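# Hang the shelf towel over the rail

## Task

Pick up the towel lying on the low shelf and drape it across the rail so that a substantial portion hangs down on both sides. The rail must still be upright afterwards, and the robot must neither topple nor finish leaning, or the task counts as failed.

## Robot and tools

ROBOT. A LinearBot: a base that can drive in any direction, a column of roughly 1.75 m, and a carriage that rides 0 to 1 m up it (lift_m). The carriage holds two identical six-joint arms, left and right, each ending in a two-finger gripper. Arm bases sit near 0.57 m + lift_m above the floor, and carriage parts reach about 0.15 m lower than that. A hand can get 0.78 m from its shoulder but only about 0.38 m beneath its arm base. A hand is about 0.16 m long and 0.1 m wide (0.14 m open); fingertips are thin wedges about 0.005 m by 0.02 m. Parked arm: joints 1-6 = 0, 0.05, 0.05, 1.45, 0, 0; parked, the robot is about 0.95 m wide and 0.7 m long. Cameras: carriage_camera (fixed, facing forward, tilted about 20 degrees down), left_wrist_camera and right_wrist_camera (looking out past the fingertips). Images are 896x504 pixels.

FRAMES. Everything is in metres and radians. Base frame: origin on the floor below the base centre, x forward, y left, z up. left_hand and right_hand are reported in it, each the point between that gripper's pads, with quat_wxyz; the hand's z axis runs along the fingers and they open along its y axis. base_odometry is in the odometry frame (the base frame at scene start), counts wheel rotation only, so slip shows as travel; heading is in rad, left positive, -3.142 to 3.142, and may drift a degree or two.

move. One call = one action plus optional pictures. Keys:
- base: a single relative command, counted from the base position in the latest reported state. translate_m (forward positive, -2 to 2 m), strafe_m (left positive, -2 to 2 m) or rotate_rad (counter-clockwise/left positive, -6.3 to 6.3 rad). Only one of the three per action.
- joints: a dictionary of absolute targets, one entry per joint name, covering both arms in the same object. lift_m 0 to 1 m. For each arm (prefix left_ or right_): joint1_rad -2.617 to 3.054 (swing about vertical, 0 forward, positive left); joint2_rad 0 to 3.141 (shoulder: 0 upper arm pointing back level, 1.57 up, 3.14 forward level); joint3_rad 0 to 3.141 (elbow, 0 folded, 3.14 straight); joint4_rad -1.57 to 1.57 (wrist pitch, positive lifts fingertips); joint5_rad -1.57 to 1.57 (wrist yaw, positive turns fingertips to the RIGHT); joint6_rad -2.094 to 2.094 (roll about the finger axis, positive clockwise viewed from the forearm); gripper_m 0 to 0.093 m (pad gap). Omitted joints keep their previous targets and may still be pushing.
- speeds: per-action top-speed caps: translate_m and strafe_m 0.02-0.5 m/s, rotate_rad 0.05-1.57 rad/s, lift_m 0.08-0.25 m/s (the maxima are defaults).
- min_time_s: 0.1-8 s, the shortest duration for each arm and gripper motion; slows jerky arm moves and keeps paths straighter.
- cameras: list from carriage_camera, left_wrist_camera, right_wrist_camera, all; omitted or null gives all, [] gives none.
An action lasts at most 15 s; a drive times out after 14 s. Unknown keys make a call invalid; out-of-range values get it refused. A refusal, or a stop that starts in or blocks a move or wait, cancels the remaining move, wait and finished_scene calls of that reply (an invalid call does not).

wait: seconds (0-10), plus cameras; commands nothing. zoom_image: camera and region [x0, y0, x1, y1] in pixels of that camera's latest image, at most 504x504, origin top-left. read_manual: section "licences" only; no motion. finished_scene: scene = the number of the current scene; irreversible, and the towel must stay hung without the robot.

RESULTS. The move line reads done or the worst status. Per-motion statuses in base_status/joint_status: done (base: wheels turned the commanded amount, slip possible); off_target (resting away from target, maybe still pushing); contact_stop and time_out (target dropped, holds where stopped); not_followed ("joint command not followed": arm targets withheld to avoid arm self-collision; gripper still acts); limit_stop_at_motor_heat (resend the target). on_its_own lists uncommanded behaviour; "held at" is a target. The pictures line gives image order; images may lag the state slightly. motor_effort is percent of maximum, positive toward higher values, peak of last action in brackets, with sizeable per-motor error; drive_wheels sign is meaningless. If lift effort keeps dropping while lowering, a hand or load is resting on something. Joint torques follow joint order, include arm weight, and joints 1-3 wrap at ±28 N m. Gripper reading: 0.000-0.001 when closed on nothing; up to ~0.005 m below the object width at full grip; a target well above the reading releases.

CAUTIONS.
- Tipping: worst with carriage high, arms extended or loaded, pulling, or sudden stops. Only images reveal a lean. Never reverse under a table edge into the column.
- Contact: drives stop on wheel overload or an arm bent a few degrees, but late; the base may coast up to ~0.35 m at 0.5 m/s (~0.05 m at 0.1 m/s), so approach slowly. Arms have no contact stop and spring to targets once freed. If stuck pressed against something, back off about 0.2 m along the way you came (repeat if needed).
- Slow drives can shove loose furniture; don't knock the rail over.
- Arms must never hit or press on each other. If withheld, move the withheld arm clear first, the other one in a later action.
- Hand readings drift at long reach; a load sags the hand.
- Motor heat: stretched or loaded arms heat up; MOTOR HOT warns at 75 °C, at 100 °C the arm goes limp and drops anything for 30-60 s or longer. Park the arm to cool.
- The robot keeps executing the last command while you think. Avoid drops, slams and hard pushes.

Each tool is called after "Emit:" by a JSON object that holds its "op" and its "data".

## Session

Emit:
{"op": "move", "data": {}}

Emit:
{"op": "move", "data": {"base": {"rotate_rad": -1.4}, "cameras": ["carriage_camera"]}}

Scene clock: 0.00 s.
Joint torques (N m): no reading
base_odometry: x=+0.000 y=+0.000 heading=+0.000
base_status: not commanded
joint_positions: lift_m=+0.300 left_joint1_rad=+0.010 left_joint2_rad=+0.039 left_joint3_rad=+0.055 left_joint4_rad=+1.495 left_joint5_rad=-0.025 left_joint6_rad=+0.050 left_gripper_m=+0.094 right_joint1_rad=-0.020 right_joint2_rad=+0.072 right_joint3_rad=+0.069 right_joint4_rad=+1.432 right_joint5_rad=+0.032 right_joint6_rad=+0.011 right_gripper_m=+0.094
joint_status: not commanded
motor_effort: lift_m=+23 drive_wheels=-2
left_hand: x=+0.2793 y=+0.3441 z=+1.3242 quat_wxyz=(+0.999, -0.012, +0.030, +0.030) (m; base frame)
right_hand: x=+0.3013 y=-0.3459 z=+1.3260 quat_wxyz=(+0.997, +0.017, +0.071, -0.005) (m; base frame)
pictures: carriage_camera, left_wrist_camera, right_wrist_camera
camera_calibration:
carriage_camera: T_world_to_cam=[[-0.00559344, -0.999683, -0.0245389, 0.0338126], [-0.377647, 0.0248338, -0.925616, 1.28857], [0.925933, 0.00408966, -0.377667, 0.307186], [0, 0, 0, 1]] pos_world=[0.202381, 0.000545588, 1.30956]
left_wrist_camera: T_world_to_cam=[[0.0820816, -0.996626, -0.000236055, 0.321285], [0.766945, 0.0633164, -0.638582, 0.613646], [0.636442, 0.0522347, 0.769554, -1.09128], [0, 0, 0, 1]] pos_world=[0.197531, 0.33835, 1.23174]
right_wrist_camera: T_world_to_cam=[[0.0169367, -0.999621, 0.0216865, -0.367812], [0.728876, -0.00250366, -0.684641, 0.701841], [0.684436, 0.0274023, 0.728558, -1.0343], [0, 0, 0, 1]] pos_world=[0.202587, -0.337573, 1.24203]

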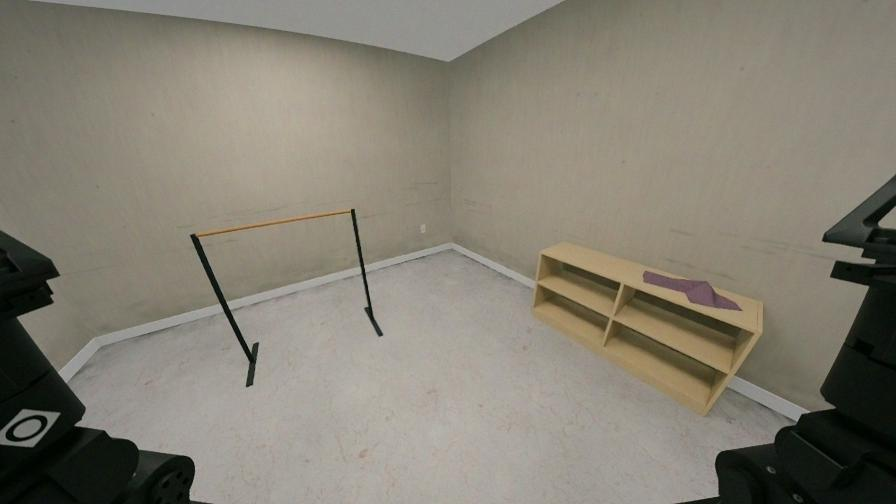

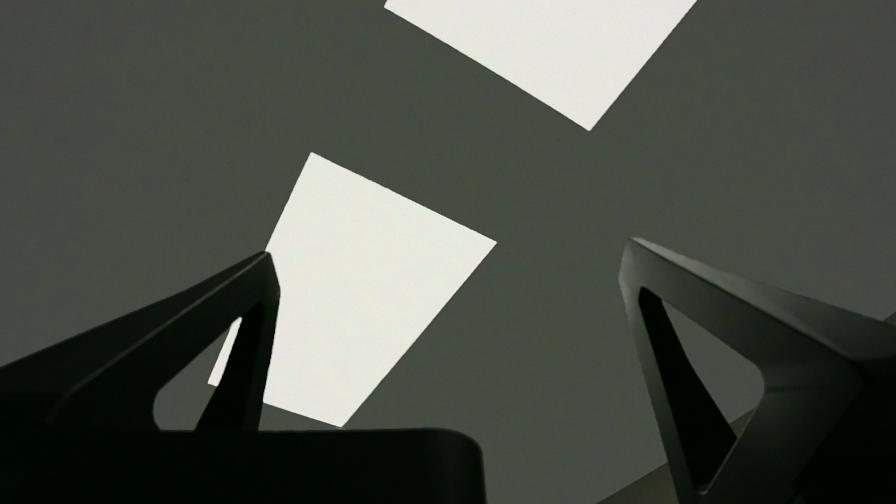

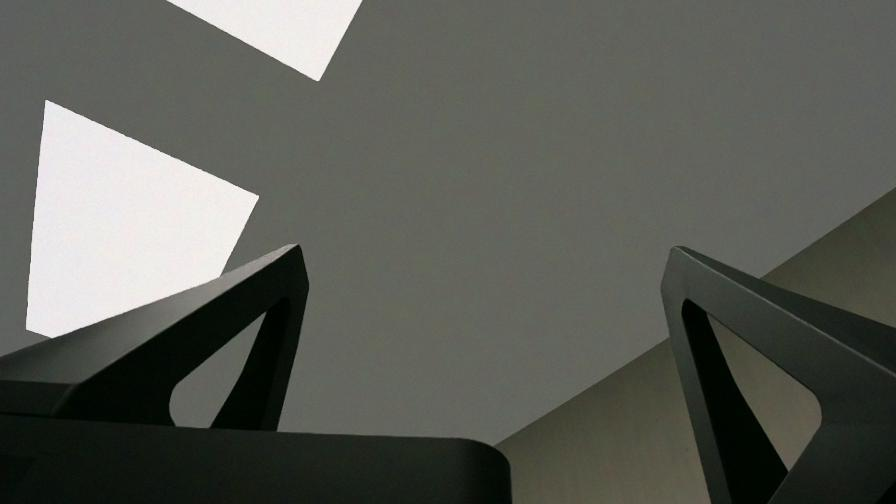

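Scene clock: 2.93 s.
Joint torques (N m): left_arm=[-0.28 4.08 5.6 -0.31 0.04 -0.08] | right_arm=[-0.09 3.77 6.22 -0.11 0.03 0.05]
move: done
base_odometry: x=+0.000 y=+0.000 heading=-1.400
base_status: done
joint_positions: lift_m=+0.300 left_joint1_rad=+0.010 left_joint2_rad=+0.039 left_joint3_rad=+0.055 left_joint4_rad=+1.495 left_joint5_rad=-0.025 left_joint6_rad=+0.050 left_gripper_m=+0.094 right_joint1_rad=-0.020 right_joint2_rad=+0.072 right_joint3_rad=+0.069 right_joint4_rad=+1.432 right_joint5_rad=+0.033 right_joint6_rad=+0.011 right_gripper_m=+0.094
joint_status: not commanded
motor_effort: lift_m=+23(23) drive_wheels=+7(14)
left_hand: x=+0.2794 y=+0.3441 z=+1.3242 quat_wxyz=(+0.999, -0.012, +0.030, +0.030) (m; base frame)
right_hand: x=+0.3013 y=-0.3461 z=+1.3260 quat_wxyz=(+0.997, +0.018, +0.071, -0.005) (m; base frame)
pictures: carriage_camera
camera_calibration:
carriage_camera: T_world_to_cam=[[-0.00559344, -0.999683, -0.0245389, 0.0338126], [-0.377647, 0.0248338, -0.925616, 1.28857], [0.925933, 0.00408966, -0.377667, 0.307186], [0, 0, 0, 1]] pos_world=[0.202381, 0.000545588, 1.30956]

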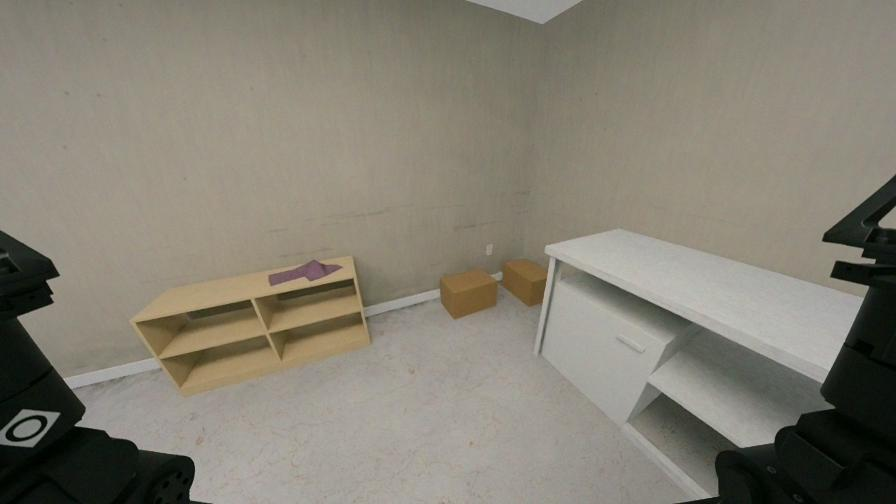

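Emit:
{"op": "move", "data": {"base": {"rotate_rad": 0.406}, "cameras": []}}

Emit:
{"op": "move", "data": {"base": {"translate_m": 1.05}, "joints": {"lift_m": 0.48}, "cameras": []}}

Emit:
{"op": "move", "data": {"joints": {"left_joint1_rad": -0.08, "left_joint2_rad": 2.98, "left_joint3_rad": 1.90, "left_joint4_rad": -0.49, "left_joint5_rad": 0, "left_joint6_rad": 0}, "min_time_s": 2, "cameras": ["carriage_camera", "left_wrist_camera"]}}

Emit:
{"op": "zoom_image", "data": {"camera": "carriage_camera", "region": [280, 300, 520, 440]}}

Scene clock: 15.13 s.
Joint torques (N m): left_arm=[-0.27 4.07 5.68 -0.3 0.05 -0.09] | right_arm=[-0.32 3.84 6.22 -0.13 0.05 0.05]
move: done
base_odometry: x=+0.000 y=+0.000 heading=-0.995
base_status: done
joint_positions: lift_m=+0.300 left_joint1_rad=+0.010 left_joint2_rad=+0.039 left_joint3_rad=+0.055 left_joint4_rad=+1.495 left_joint5_rad=-0.025 left_joint6_rad=+0.050 left_gripper_m=+0.094 right_joint1_rad=-0.020 right_joint2_rad=+0.072 right_joint3_rad=+0.069 right_joint4_rad=+1.432 right_joint5_rad=+0.033 right_joint6_rad=+0.011 right_gripper_m=+0.094
joint_status: not commanded
motor_effort: lift_m=+23(23) drive_wheels=-11(12)
left_hand: x=+0.2794 y=+0.3441 z=+1.3242 quat_wxyz=(+0.999, -0.012, +0.030, +0.030) (m; base frame)
right_hand: x=+0.3013 y=-0.3461 z=+1.3260 quat_wxyz=(+0.997, +0.018, +0.071, -0.005) (m; base frame)
pictures: none
No camera images: "cameras" was empty.

Scene clock: 19.53 s.
Joint torques (N m): left_arm=[-0.36 4.01 5.67 -0.31 0.04 -0.08] | right_arm=[-0.2 3.79 6.28 -0.17 0.05 0.06]
move: done
base_odometry: x=+0.571 y=-0.881 heading=-0.996
base_status: done
joint_positions: lift_m=+0.480 left_joint1_rad=+0.010 left_joint2_rad=+0.039 left_joint3_rad=+0.055 left_joint4_rad=+1.495 left_joint5_rad=-0.025 left_joint6_rad=+0.050 left_gripper_m=+0.094 right_joint1_rad=-0.020 right_joint2_rad=+0.072 right_joint3_rad=+0.069 right_joint4_rad=+1.433 right_joint5_rad=+0.033 right_joint6_rad=+0.011 right_gripper_m=+0.094
joint_status: all done
motor_effort: lift_m=+25(30) drive_wheels=-5(17)
left_hand: x=+0.2793 y=+0.3441 z=+1.5040 quat_wxyz=(+0.999, -0.012, +0.030, +0.030) (m; base frame)
right_hand: x=+0.3010 y=-0.3461 z=+1.5059 quat_wxyz=(+0.997, +0.018, +0.070, -0.005) (m; base frame)
pictures: none
No camera images: "cameras" was empty.

Scene clock: 22.27 s.
Joint torques (N m): left_arm=[-0.77 -12.33 5.42 0.46 0.12 -0.15] | right_arm=[-0.25 3.89 6.15 -0.13 0.04 0.07]
move: done
base_odometry: x=+0.571 y=-0.881 heading=-0.996
base_status: not commanded
joint_positions: lift_m=+0.480 left_joint1_rad=-0.075 left_joint2_rad=+2.954 left_joint3_rad=+1.893 left_joint4_rad=-0.483 left_joint5_rad=-0.009 left_joint6_rad=+0.007 left_gripper_m=+0.094 right_joint1_rad=-0.020 right_joint2_rad=+0.072 right_joint3_rad=+0.069 right_joint4_rad=+1.433 right_joint5_rad=+0.033 right_joint6_rad=+0.011 right_gripper_m=+0.094
joint_status: all done
motor_effort: lift_m=+25(25) drive_wheels=-4(5)
left_hand: x=+0.7215 y=+0.3071 z=+0.8033 quat_wxyz=(+0.014, +0.041, +0.999, +0.004) (m; base frame)
right_hand: x=+0.3010 y=-0.3461 z=+1.5059 quat_wxyz=(+0.997, +0.018, +0.070, -0.005) (m; base frame)
pictures: carriage_camera, left_wrist_camera
camera_calibration:
carriage_camera: T_world_to_cam=[[-0.00559344, -0.999683, -0.0245389, 0.0382241], [-0.377647, 0.0248338, -0.925616, 1.45497], [0.925933, 0.00408966, -0.377667, 0.37508], [0, 0, 0, 1]] pos_world=[0.202381, 0.000545588, 1.48934]
left_wrist_camera: T_world_to_cam=[[-0.10416, -0.994503, 0.0107018, 0.372905], [-0.817643, 0.0917528, 0.568367, 0.109205], [-0.566225, 0.050451, -0.822705, 1.17743], [0, 0, 0, 1]] pos_world=[0.794822, 0.301433, 0.902619]

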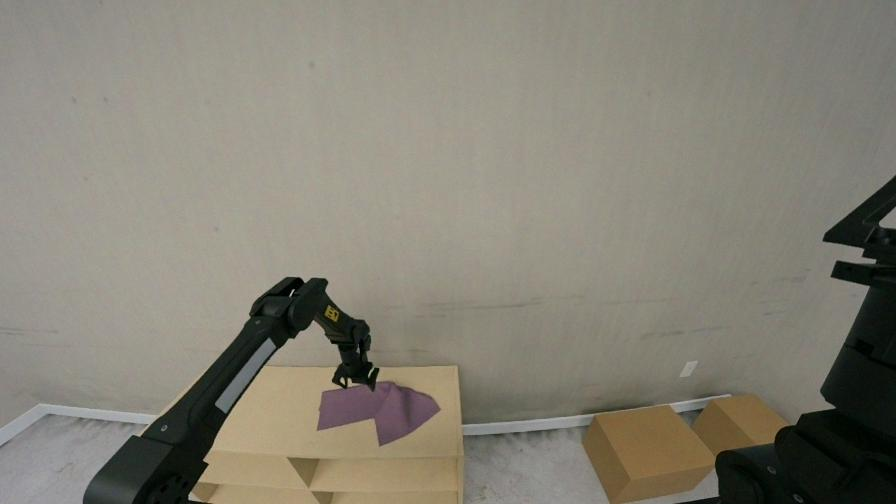

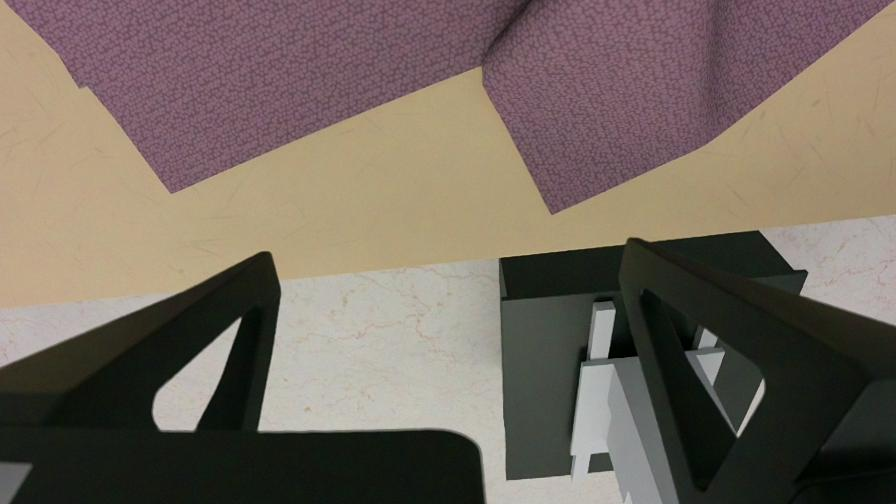

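Scaled by 2.100 from the camera's 896x504 image, which has a finer 1280x720 frame.

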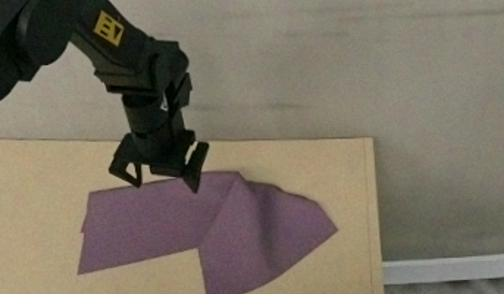

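Emit:
{"op": "move", "data": {"joints": {"lift_m": 0.36, "left_joint1_rad": 0.175, "left_joint3_rad": 1.87, "left_joint4_rad": -0.465, "left_joint6_rad": 1.45}, "min_time_s": 1, "cameras": ["carriage_camera", "left_wrist_camera"]}}

Emit:
{"op": "zoom_image", "data": {"camera": "carriage_camera", "region": [240, 300, 480, 440]}}

Scene clock: 35.33 s.
Joint torques (N m): left_arm=[-0.2 -12.08 3.49 0.59 0.17 0.01] | right_arm=[-0.23 3.81 6.15 -0.13 0.03 0.07]
move: done
base_odometry: x=+0.571 y=-0.881 heading=-0.996
base_status: not commanded
joint_positions: lift_m=+0.360 left_joint1_rad=+0.174 left_joint2_rad=+2.954 left_joint3_rad=+1.884 left_joint4_rad=-0.480 left_joint5_rad=-0.005 left_joint6_rad=+1.442 left_gripper_m=+0.094 right_joint1_rad=-0.020 right_joint2_rad=+0.072 right_joint3_rad=+0.069 right_joint4_rad=+1.433 right_joint5_rad=+0.033 right_joint6_rad=+0.011 right_gripper_m=+0.094
joint_status: all done
motor_effort: lift_m=+20(20) drive_wheels=-4(5)
left_hand: x=+0.7122 y=+0.4192 z=+0.6822 quat_wxyz=(+0.005, +0.592, +0.806, +0.009) (m; base frame)
right_hand: x=+0.3009 y=-0.3461 z=+1.3865 quat_wxyz=(+0.997, +0.018, +0.070, -0.005) (m; base frame)
pictures: carriage_camera, left_wrist_camera
camera_calibration:
carriage_camera: T_world_to_cam=[[-0.00559344, -0.999683, -0.0245389, 0.0352934], [-0.377647, 0.0248338, -0.925616, 1.34442], [0.925933, 0.00408966, -0.377667, 0.329975], [0, 0, 0, 1]] pos_world=[0.202381, 0.000545588, 1.36991]
left_wrist_camera: T_world_to_cam=[[-0.960937, -0.276767, -0.000210479, 0.801499], [-0.223057, 0.774004, 0.59259, -0.565848], [-0.163847, 0.569489, -0.805504, 0.550976], [0, 0, 0, 1]] pos_world=[0.734249, 0.346022, 0.779298]

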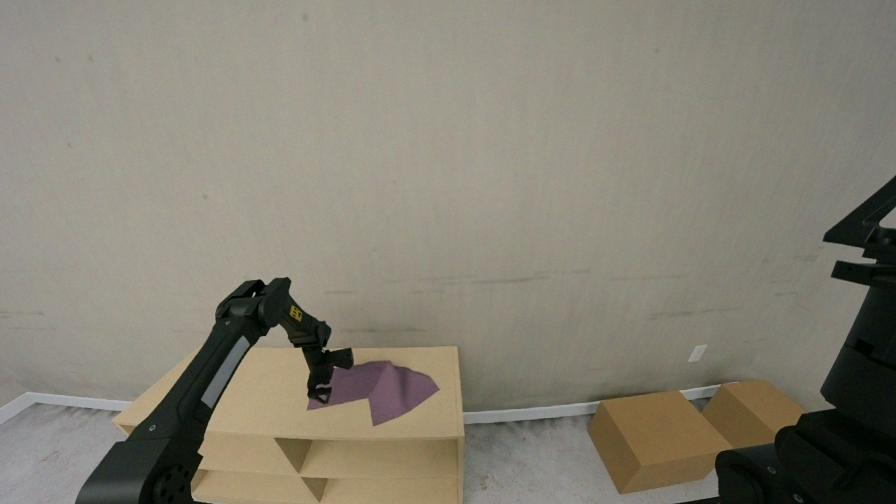

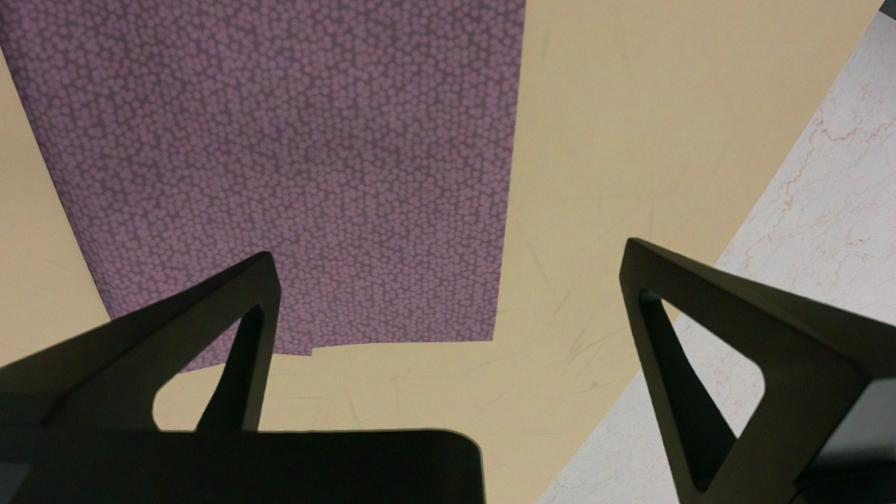

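Scaled by 2.100 from the camera's 896x504 image, which has a finer 1280x720 frame.

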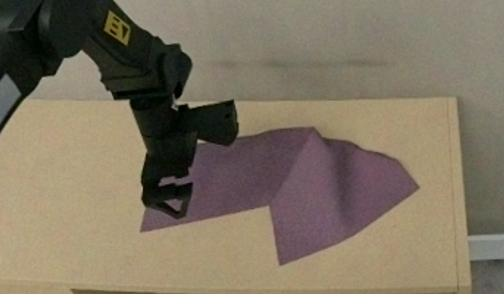

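Emit:
{"op": "move", "data": {"base": {"translate_m": 0.03}, "joints": {"lift_m": 0.295}, "speeds": {"lift_m": 0.08}, "cameras": ["left_wrist_camera"]}}

Scene clock: 40.20 s.
Joint torques (N m): left_arm=[-0.21 -9.06 3.69 0.84 0.18 0.01] | right_arm=[-0.13 3.67 6.27 -0.11 0.05 0.06]
move: done
base_odometry: x=+0.587 y=-0.906 heading=-0.996
base_status: done
joint_positions: lift_m=+0.296 left_joint1_rad=+0.174 left_joint2_rad=+2.919 left_joint3_rad=+1.885 left_joint4_rad=-0.498 left_joint5_rad=-0.006 left_joint6_rad=+1.444 left_gripper_m=+0.094 right_joint1_rad=-0.020 right_joint2_rad=+0.072 right_joint3_rad=+0.069 right_joint4_rad=+1.432 right_joint5_rad=+0.033 right_joint6_rad=+0.011 right_gripper_m=+0.094
joint_status: all done
motor_effort: lift_m=+17(18) drive_wheels=+5(14)
left_hand: x=+0.7214 y=+0.4212 z=+0.6331 quat_wxyz=(+0.011, +0.593, +0.805, +0.016) (m; base frame)
right_hand: x=+0.3012 y=-0.3461 z=+1.3218 quat_wxyz=(+0.997, +0.018, +0.071, -0.005) (m; base frame)
pictures: left_wrist_camera
camera_calibration:
left_wrist_camera: T_world_to_cam=[[-0.961177, -0.275285, -0.018874, 0.82224], [-0.232706, 0.771951, 0.591557, -0.527712], [-0.148277, 0.572983, -0.806042, 0.499471], [0, 0, 0, 1]] pos_world=[0.741577, 0.34753, 0.730286]

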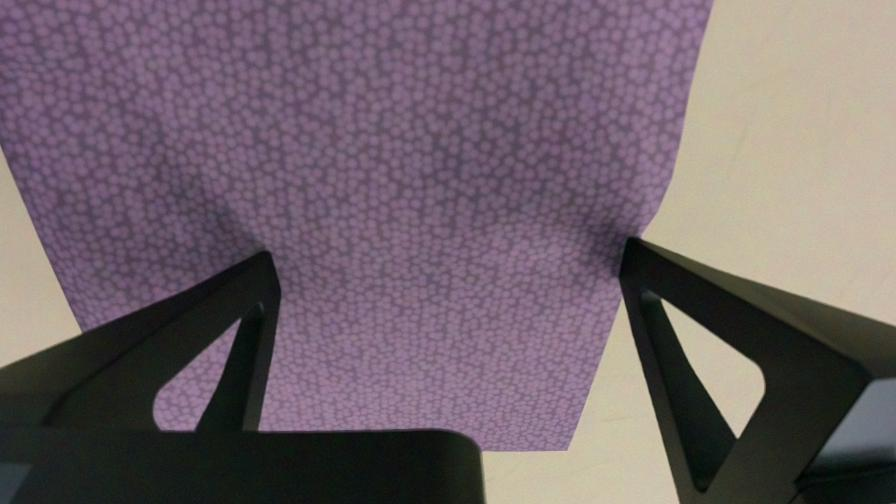

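Emit:
{"op": "move", "data": {"joints": {"left_gripper_m":0.0}, "min_time_s": 1.5, "cameras": ["carriage_camera","left_wrist_camera"]}}

Scene clock: 51.53 s.
Joint torques (N m): left_arm=[-0.29 -9.25 3.58 0.29 0.17 -0.02] | right_arm=[-0.23 3.88 6.2 -0.13 0.03 0.06]
move: off_target
base_odometry: x=+0.587 y=-0.906 heading=-0.996
base_status: not commanded
joint_positions: lift_m=+0.296 left_joint1_rad=+0.174 left_joint2_rad=+2.919 left_joint3_rad=+1.888 left_joint4_rad=-0.430 left_joint5_rad=-0.006 left_joint6_rad=+1.444 left_gripper_m=+0.004 right_joint1_rad=-0.020 right_joint2_rad=+0.072 right_joint3_rad=+0.069 right_joint4_rad=+1.432 right_joint5_rad=+0.033 right_joint6_rad=+0.011 right_gripper_m=+0.094
joint_status: left_gripper_m off_target (ended at +0.004, target +0.000)
motor_effort: lift_m=+17(18) drive_wheels=+4(5)
left_hand: x=+0.7391 y=+0.4243 z=+0.6349 quat_wxyz=(+0.036, +0.592, +0.804, +0.042) (m; base frame)
right_hand: x=+0.3012 y=-0.3461 z=+1.3218 quat_wxyz=(+0.997, +0.018, +0.071, -0.005) (m; base frame)
pictures: carriage_camera, left_wrist_camera
camera_calibration:
carriage_camera: T_world_to_cam=[[-0.00559344, -0.999683, -0.0245389, 0.0337065], [-0.377647, 0.0248338, -0.925616, 1.28457], [0.925933, 0.00408966, -0.377667, 0.305552], [0, 0, 0, 1]] pos_world=[0.202381, 0.000545588, 1.30524]
left_wrist_camera: T_world_to_cam=[[-0.957572, -0.273879, -0.0897042, 0.881847], [-0.2734, 0.764837, 0.583333, -0.488741], [-0.0911536, 0.583108, -0.807264, 0.456008], [0, 0, 0, 1]] pos_world=[0.752377, 0.349424, 0.732323]

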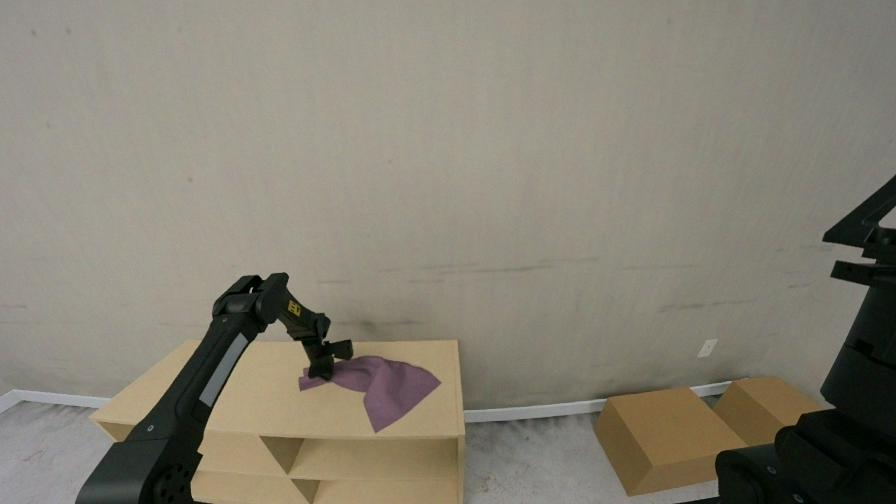

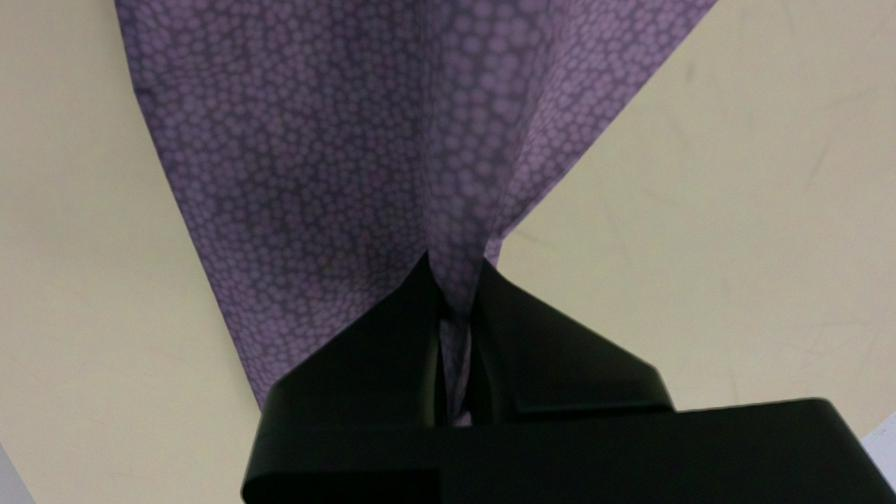

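Good grip. Lift.

Emit:
{"op": "move", "data": {"joints": {"lift_m":0.8}, "cameras": ["carriage_camera","left_wrist_camera"]}}

Emit:
{"op": "move", "data": {"base": {"translate_m":-0.5}, "speeds": {"translate_m":0.3}, "cameras": ["carriage_camera"]}}

Emit:
{"op": "zoom_image", "data": {"camera": "carriage_camera", "region": [220, 240, 480, 500]}}

Scene clock: 56.50 s.
Joint torques (N m): left_arm=[-0.24 -12.19 4.3 0.36 0.16 -0.02] | right_arm=[-0.18 3.89 6.23 -0.12 0.04 0.06]
move: done
base_odometry: x=+0.587 y=-0.906 heading=-0.996
base_status: not commanded
joint_positions: lift_m=+0.800 left_joint1_rad=+0.174 left_joint2_rad=+2.956 left_joint3_rad=+1.874 left_joint4_rad=-0.455 left_joint5_rad=-0.006 left_joint6_rad=+1.445 left_gripper_m=+0.004 right_joint1_rad=-0.020 right_joint2_rad=+0.072 right_joint3_rad=+0.069 right_joint4_rad=+1.432 right_joint5_rad=+0.033 right_joint6_rad=+0.011 right_gripper_m=+0.094
joint_status: all done
motor_effort: lift_m=+25(30) drive_wheels=+4(5)
left_hand: x=+0.7133 y=+0.4197 z=+1.1192 quat_wxyz=(+0.010, +0.593, +0.805, +0.014) (m; base frame)
right_hand: x=+0.3012 y=-0.3461 z=+1.8259 quat_wxyz=(+0.997, +0.018, +0.071, -0.005) (m; base frame)
pictures: carriage_camera, left_wrist_camera
camera_calibration:
carriage_camera: T_world_to_cam=[[-0.00559344, -0.999683, -0.0245389, 0.0460764], [-0.377647, 0.0248338, -0.925616, 1.75116], [0.925933, 0.00408966, -0.377667, 0.495931], [0, 0, 0, 1]] pos_world=[0.202381, 0.000545588, 1.80933]
left_wrist_camera: T_world_to_cam=[[-0.961572, -0.274199, -0.0139402, 0.817613], [-0.228924, 0.772701, 0.592054, -0.819628], [-0.151569, 0.572494, -0.805778, 0.893187], [0, 0, 0, 1]] pos_world=[0.733941, 0.346172, 1.21637]

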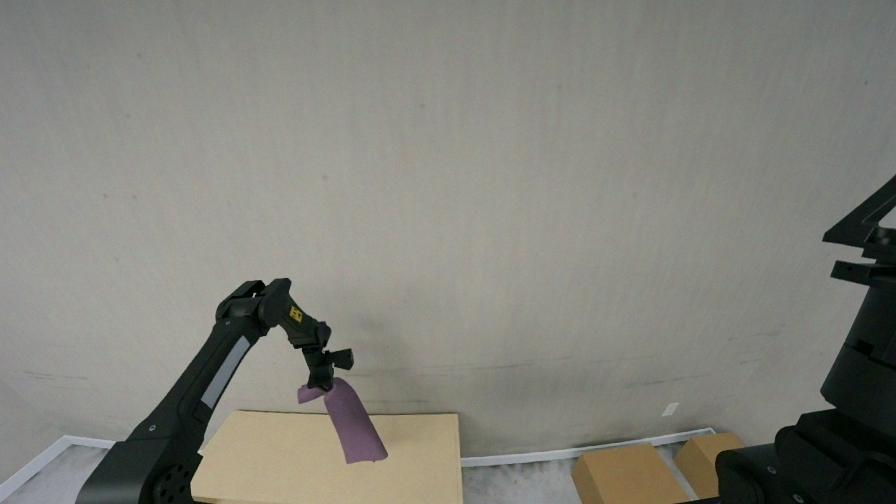

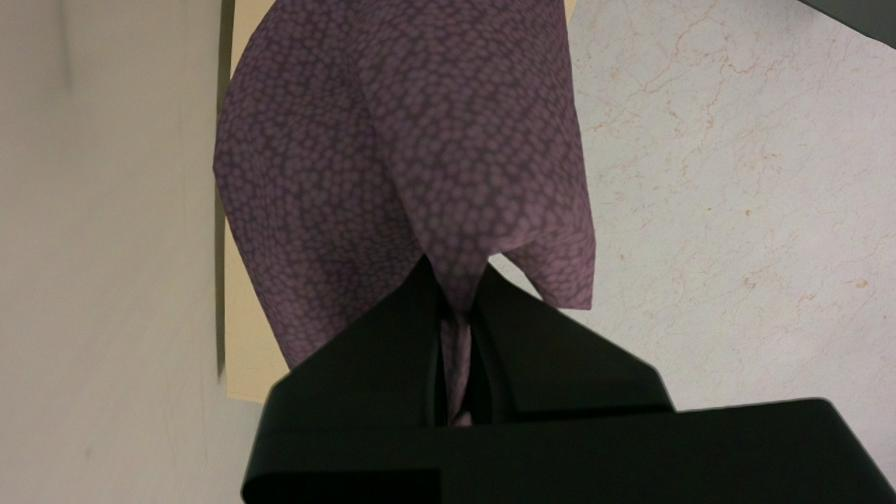

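Scene clock: 59.67 s.
Joint torques (N m): left_arm=[-0.28 -12.27 4.36 0.35 0.16 -0.01] | right_arm=[-0.21 3.9 6.16 -0.08 0.02 0.06]
move: done
base_odometry: x=+0.315 y=-0.487 heading=-0.996
base_status: done
joint_positions: lift_m=+0.800 left_joint1_rad=+0.174 left_joint2_rad=+2.956 left_joint3_rad=+1.874 left_joint4_rad=-0.456 left_joint5_rad=-0.005 left_joint6_rad=+1.445 left_gripper_m=+0.004 right_joint1_rad=-0.020 right_joint2_rad=+0.072 right_joint3_rad=+0.069 right_joint4_rad=+1.431 right_joint5_rad=+0.034 right_joint6_rad=+0.011 right_gripper_m=+0.094
joint_status: not commanded
motor_effort: lift_m=+25(25) drive_wheels=-2(14)
left_hand: x=+0.7131 y=+0.4195 z=+1.1192 quat_wxyz=(+0.010, +0.593, +0.805, +0.014) (m; base frame)
right_hand: x=+0.3014 y=-0.3463 z=+1.8259 quat_wxyz=(+0.997, +0.018, +0.071, -0.005) (m; base frame)
pictures: carriage_camera
camera_calibration:
carriage_camera: T_world_to_cam=[[-0.00559344, -0.999683, -0.0245389, 0.0460764], [-0.377647, 0.0248338, -0.925616, 1.75116], [0.925933, 0.00408966, -0.377667, 0.495931], [0, 0, 0, 1]] pos_world=[0.202381, 0.000545588, 1.80933]

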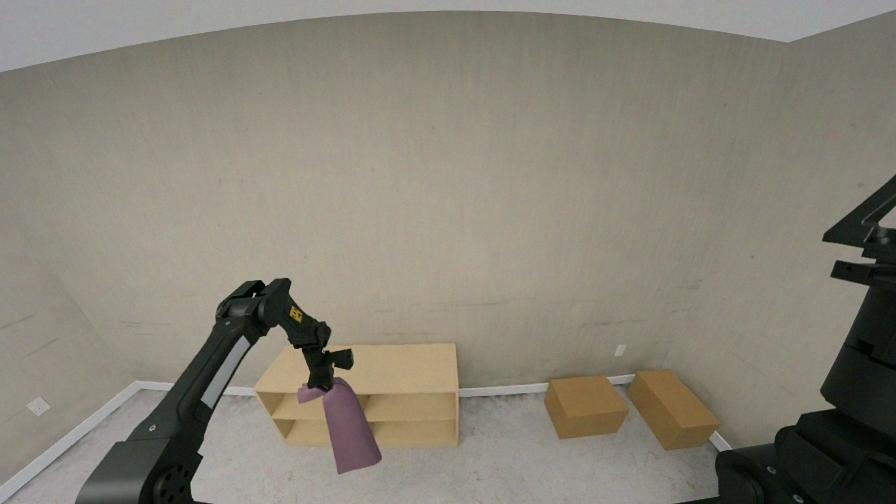

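Scaled by 1.938 from the camera's 896x504 image, which has a finer 1280x720 frame.

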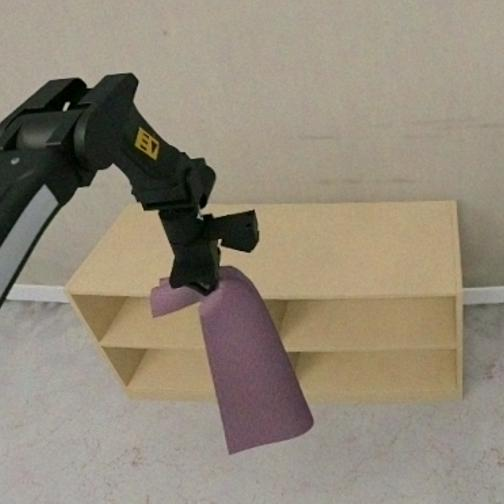

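Emit:
{"op": "move", "data": {"base": {"rotate_rad":1.54}, "speeds": {"rotate_rad":0.8}, "joints": {"left_joint1_rad":-0.08,"left_joint2_rad":2.98,"left_joint3_rad":1.87,"left_joint4_rad":-0.26,"left_joint5_rad":0,"left_joint6_rad":1.19}, "min_time_s": 2, "cameras": ["carriage_camera"]}}

Emit:
{"op": "zoom_image", "data": {"camera": "carriage_camera", "region": [200, 180, 700, 500]}}

Scene clock: 70.93 s.
Joint torques (N m): left_arm=[-0.75 -12.66 4.67 1.11 0.16 -0.15] | right_arm=[-0.18 3.85 6.22 -0.1 0.02 0.06]
move: done
base_odometry: x=+0.316 y=-0.487 heading=+0.543
base_status: done
joint_positions: lift_m=+0.800 left_joint1_rad=-0.075 left_joint2_rad=+2.956 left_joint3_rad=+1.874 left_joint4_rad=-0.276 left_joint5_rad=-0.005 left_joint6_rad=+1.197 left_gripper_m=+0.004 right_joint1_rad=-0.020 right_joint2_rad=+0.072 right_joint3_rad=+0.069 right_joint4_rad=+1.431 right_joint5_rad=+0.035 right_joint6_rad=+0.011 right_gripper_m=+0.094
joint_status: all done
motor_effort: lift_m=+25(25) drive_wheels=+8(14)
left_hand: x=+0.7626 y=+0.3030 z=+1.1246 quat_wxyz=(+0.089, +0.591, +0.800, +0.058) (m; base frame)
right_hand: x=+0.3014 y=-0.3463 z=+1.8259 quat_wxyz=(+0.997, +0.018, +0.071, -0.005) (m; base frame)
pictures: carriage_camera
camera_calibration:
carriage_camera: T_world_to_cam=[[-0.00559344, -0.999683, -0.0245389, 0.0460764], [-0.377647, 0.0248338, -0.925616, 1.75116], [0.925933, 0.00408966, -0.377667, 0.495931], [0, 0, 0, 1]] pos_world=[0.202381, 0.000545588, 1.80933]

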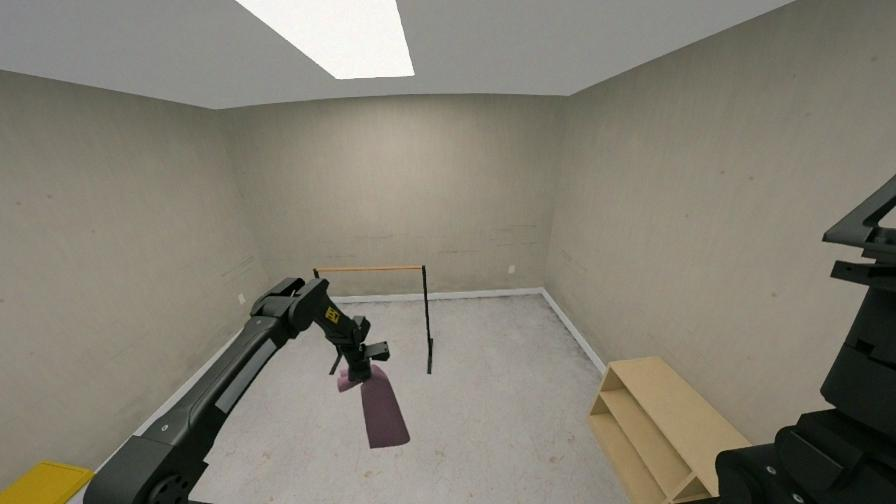

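Scaled by 1.008 from the camera's 896x504 image, which has a finer 1280x720 frame.

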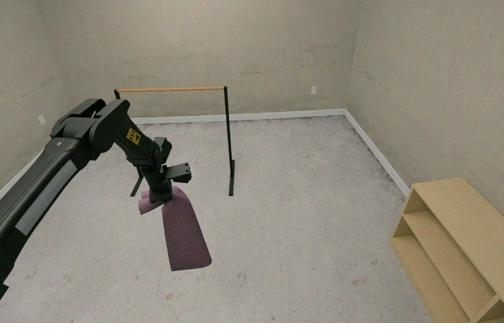

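Emit:
{"op": "move", "data": {"base": {"strafe_m":0.38}, "speeds": {"strafe_m":0.3}, "cameras": []}}

Emit:
{"op": "move", "data": {"base": {"translate_m":0.75}, "speeds": {"translate_m":0.3}, "cameras": ["carriage_camera"]}}

Emit:
{"op": "zoom_image", "data": {"camera": "carriage_camera", "region": [220, 220, 620, 480]}}

Scene clock: 82.97 s.
Joint torques (N m): left_arm=[-0.72 -12.68 4.75 1.08 0.14 -0.15] | right_arm=[-0.21 3.86 6.19 -0.11 0.01 0.06]
move: done
base_odometry: x=+0.119 y=-0.162 heading=+0.544
base_status: done
joint_positions: lift_m=+0.800 left_joint1_rad=-0.076 left_joint2_rad=+2.956 left_joint3_rad=+1.874 left_joint4_rad=-0.275 left_joint5_rad=-0.005 left_joint6_rad=+1.197 left_gripper_m=+0.004 right_joint1_rad=-0.020 right_joint2_rad=+0.072 right_joint3_rad=+0.069 right_joint4_rad=+1.431 right_joint5_rad=+0.034 right_joint6_rad=+0.011 right_gripper_m=+0.094
joint_status: not commanded
motor_effort: lift_m=+25(25) drive_wheels=-6(18)
left_hand: x=+0.7629 y=+0.3026 z=+1.1247 quat_wxyz=(+0.089, +0.591, +0.800, +0.059) (m; base frame)
right_hand: x=+0.3014 y=-0.3463 z=+1.8259 quat_wxyz=(+0.997, +0.018, +0.071, -0.005) (m; base frame)
pictures: none
No camera images: "cameras" was empty.

Scene clock: 86.97 s.
Joint torques (N m): left_arm=[-0.59 -12.68 4.66 1.07 0.14 -0.16] | right_arm=[-0.18 3.74 6.2 -0.12 0.02 0.05]
move: done
base_odometry: x=+0.760 y=+0.227 heading=+0.545
base_status: done
joint_positions: lift_m=+0.800 left_joint1_rad=-0.077 left_joint2_rad=+2.956 left_joint3_rad=+1.874 left_joint4_rad=-0.273 left_joint5_rad=-0.005 left_joint6_rad=+1.197 left_gripper_m=+0.004 right_joint1_rad=-0.020 right_joint2_rad=+0.072 right_joint3_rad=+0.069 right_joint4_rad=+1.432 right_joint5_rad=+0.034 right_joint6_rad=+0.011 right_gripper_m=+0.094
joint_status: not commanded
motor_effort: lift_m=+25(25) drive_wheels=-5(14)
left_hand: x=+0.7633 y=+0.3020 z=+1.1248 quat_wxyz=(+0.090, +0.591, +0.799, +0.059) (m; base frame)
right_hand: x=+0.3012 y=-0.3463 z=+1.8259 quat_wxyz=(+0.997, +0.018, +0.071, -0.005) (m; base frame)
pictures: carriage_camera
camera_calibration:
carriage_camera: T_world_to_cam=[[-0.00559344, -0.999683, -0.0245389, 0.0460764], [-0.377647, 0.0248338, -0.925616, 1.75116], [0.925933, 0.00408966, -0.377667, 0.495931], [0, 0, 0, 1]] pos_world=[0.202381, 0.000545588, 1.80933]

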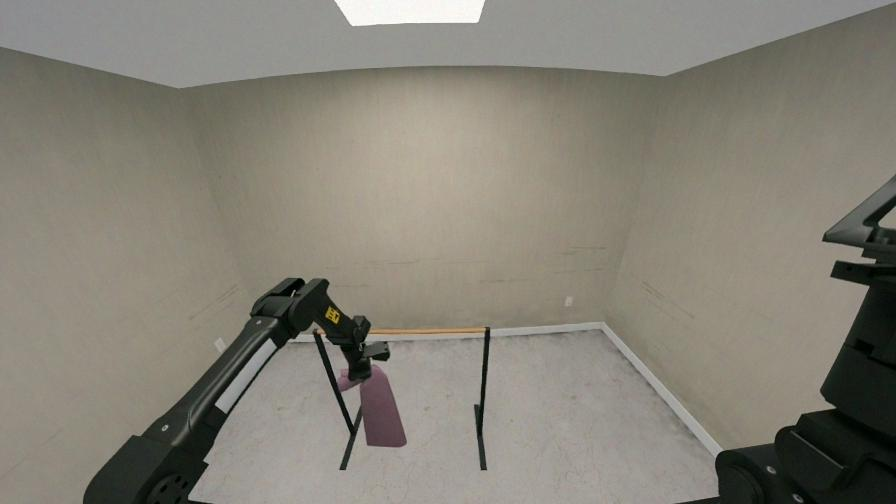

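Scaled by 1.260 from the camera's 896x504 image, which has a finer 1280x720 frame.

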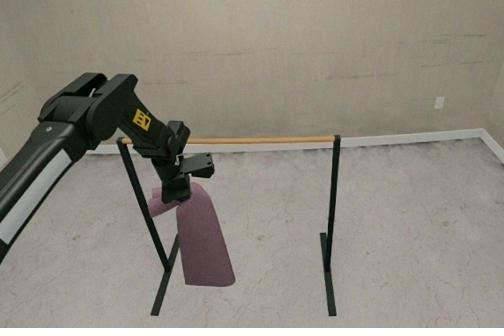

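Emit:
{"op": "move", "data": {"base": {"translate_m":0.52}, "speeds": {"translate_m":0.15}, "cameras": ["carriage_camera","left_wrist_camera"]}}

Emit:
{"op": "zoom_image", "data": {"camera": "carriage_camera", "region": [220, 260, 620, 504]}}

Scene clock: 97.77 s.
Joint torques (N m): left_arm=[-0.59 -12.67 4.66 1.06 0.15 -0.17] | right_arm=[-0.2 3.9 6.27 -0.12 0.02 0.06]
move: done
base_odometry: x=+1.204 y=+0.498 heading=+0.546
base_status: done
joint_positions: lift_m=+0.800 left_joint1_rad=-0.077 left_joint2_rad=+2.956 left_joint3_rad=+1.874 left_joint4_rad=-0.272 left_joint5_rad=-0.005 left_joint6_rad=+1.197 left_gripper_m=+0.004 right_joint1_rad=-0.020 right_joint2_rad=+0.072 right_joint3_rad=+0.069 right_joint4_rad=+1.432 right_joint5_rad=+0.034 right_joint6_rad=+0.011 right_gripper_m=+0.094
joint_status: not commanded
motor_effort: lift_m=+25(25) drive_wheels=-5(14)
left_hand: x=+0.7635 y=+0.3018 z=+1.1248 quat_wxyz=(+0.091, +0.591, +0.799, +0.059) (m; base frame)
right_hand: x=+0.3011 y=-0.3463 z=+1.8259 quat_wxyz=(+0.997, +0.018, +0.071, -0.005) (m; base frame)
pictures: carriage_camera, left_wrist_camera
camera_calibration:
carriage_camera: T_world_to_cam=[[-0.00559344, -0.999683, -0.0245389, 0.0460764], [-0.377647, 0.0248338, -0.925616, 1.75116], [0.925933, 0.00408966, -0.377667, 0.495931], [0, 0, 0, 1]] pos_world=[0.202381, 0.000545588, 1.80933]
left_wrist_camera: T_world_to_cam=[[-0.944698, -0.27187, -0.183394, 1.0106], [-0.327935, 0.78704, 0.522519, -0.570833], [0.00228129, 0.553764, -0.832671, 0.891286], [0, 0, 0, 1]] pos_world=[0.765485, 0.23046, 1.22576]

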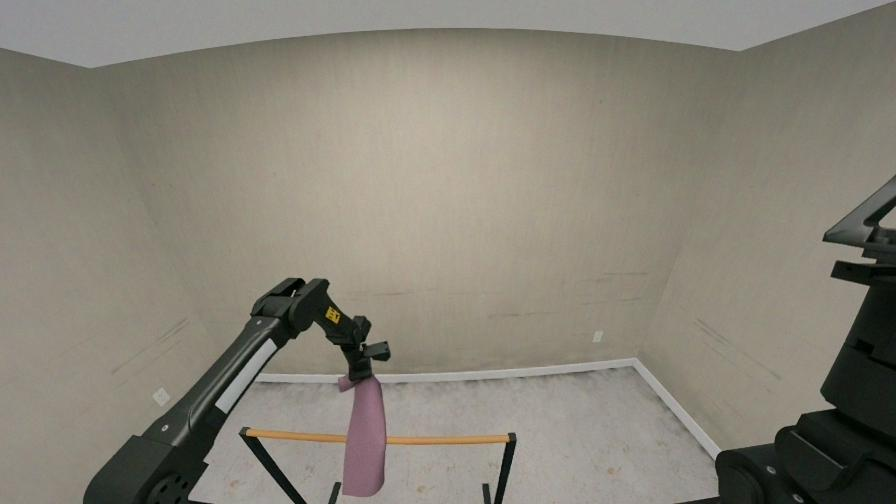

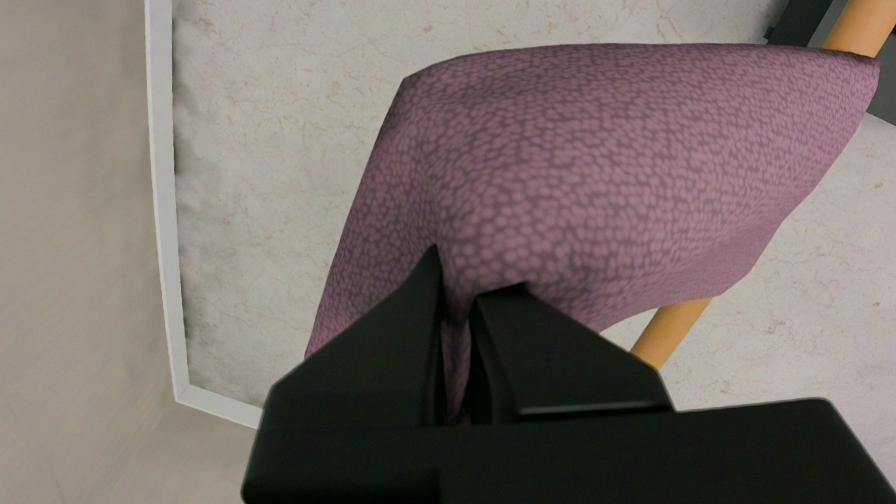

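Scaled by 1.260 from the camera's 896x504 image, which has a finer 1280x720 frame.

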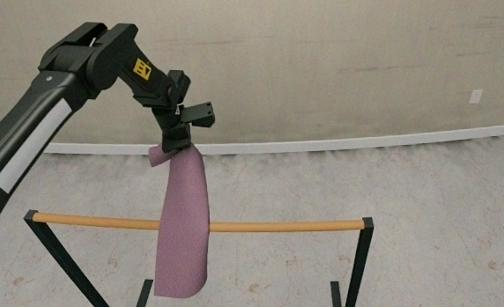

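Emit:
{"op": "move", "data": {"joints": {"lift_m":0.54}, "speeds": {"lift_m":0.1}, "cameras": ["carriage_camera","left_wrist_camera"]}}

Emit:
{"op": "zoom_image", "data": {"camera": "carriage_camera", "region": [220, 260, 620, 504]}}

Scene clock: 104.53 s.
Joint torques (N m): left_arm=[-0.55 -12.75 4.64 1.05 0.12 -0.17] | right_arm=[-0.2 3.84 6.12 -0.13 0.03 0.06]
move: done
base_odometry: x=+1.204 y=+0.498 heading=+0.546
base_status: not commanded
joint_positions: lift_m=+0.540 left_joint1_rad=-0.077 left_joint2_rad=+2.957 left_joint3_rad=+1.874 left_joint4_rad=-0.268 left_joint5_rad=-0.001 left_joint6_rad=+1.196 left_gripper_m=+0.004 right_joint1_rad=-0.020 right_joint2_rad=+0.072 right_joint3_rad=+0.069 right_joint4_rad=+1.432 right_joint5_rad=+0.034 right_joint6_rad=+0.011 right_gripper_m=+0.094
joint_status: all done
motor_effort: lift_m=+20(20) drive_wheels=-5(6)
left_hand: x=+0.7641 y=+0.3011 z=+0.8652 quat_wxyz=(+0.093, +0.591, +0.799, +0.059) (m; base frame)
right_hand: x=+0.3011 y=-0.3463 z=+1.5665 quat_wxyz=(+0.997, +0.018, +0.071, -0.005) (m; base frame)
pictures: carriage_camera, left_wrist_camera
camera_calibration:
carriage_camera: T_world_to_cam=[[-0.00559344, -0.999683, -0.0245389, 0.0397101], [-0.377647, 0.0248338, -0.925616, 1.51102], [0.925933, 0.00408966, -0.377667, 0.397951], [0, 0, 0, 1]] pos_world=[0.202381, 0.000545588, 1.5499]
left_wrist_camera: T_world_to_cam=[[-0.944315, -0.272183, -0.184894, 0.964445], [-0.329008, 0.789288, 0.518439, -0.430772], [0.00482442, 0.550401, -0.834887, 0.676498], [0, 0, 0, 1]] pos_world=[0.765749, 0.230164, 0.966448]

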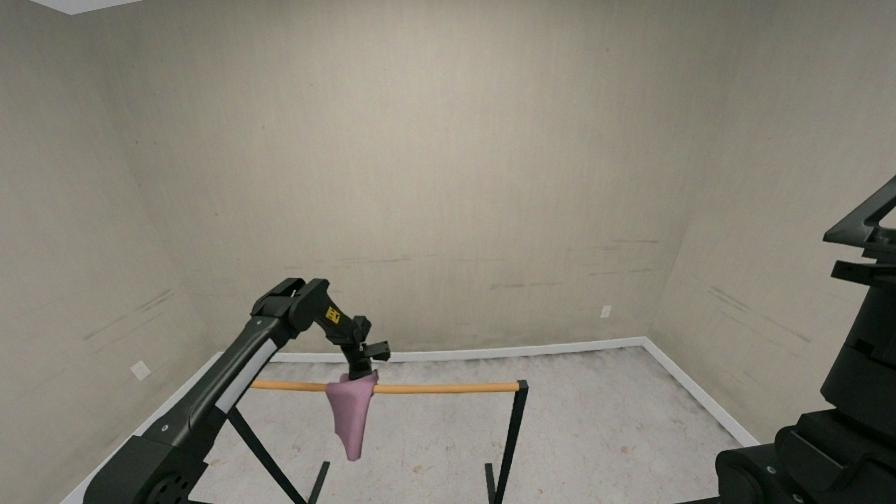

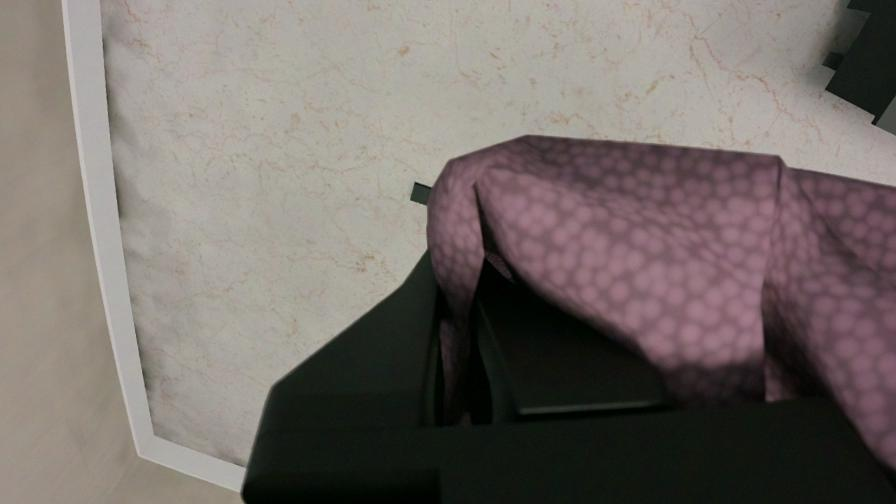

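Scaled by 1.260 from the camera's 896x504 image, which has a finer 1280x720 frame.

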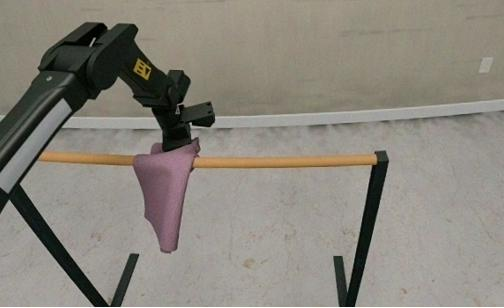

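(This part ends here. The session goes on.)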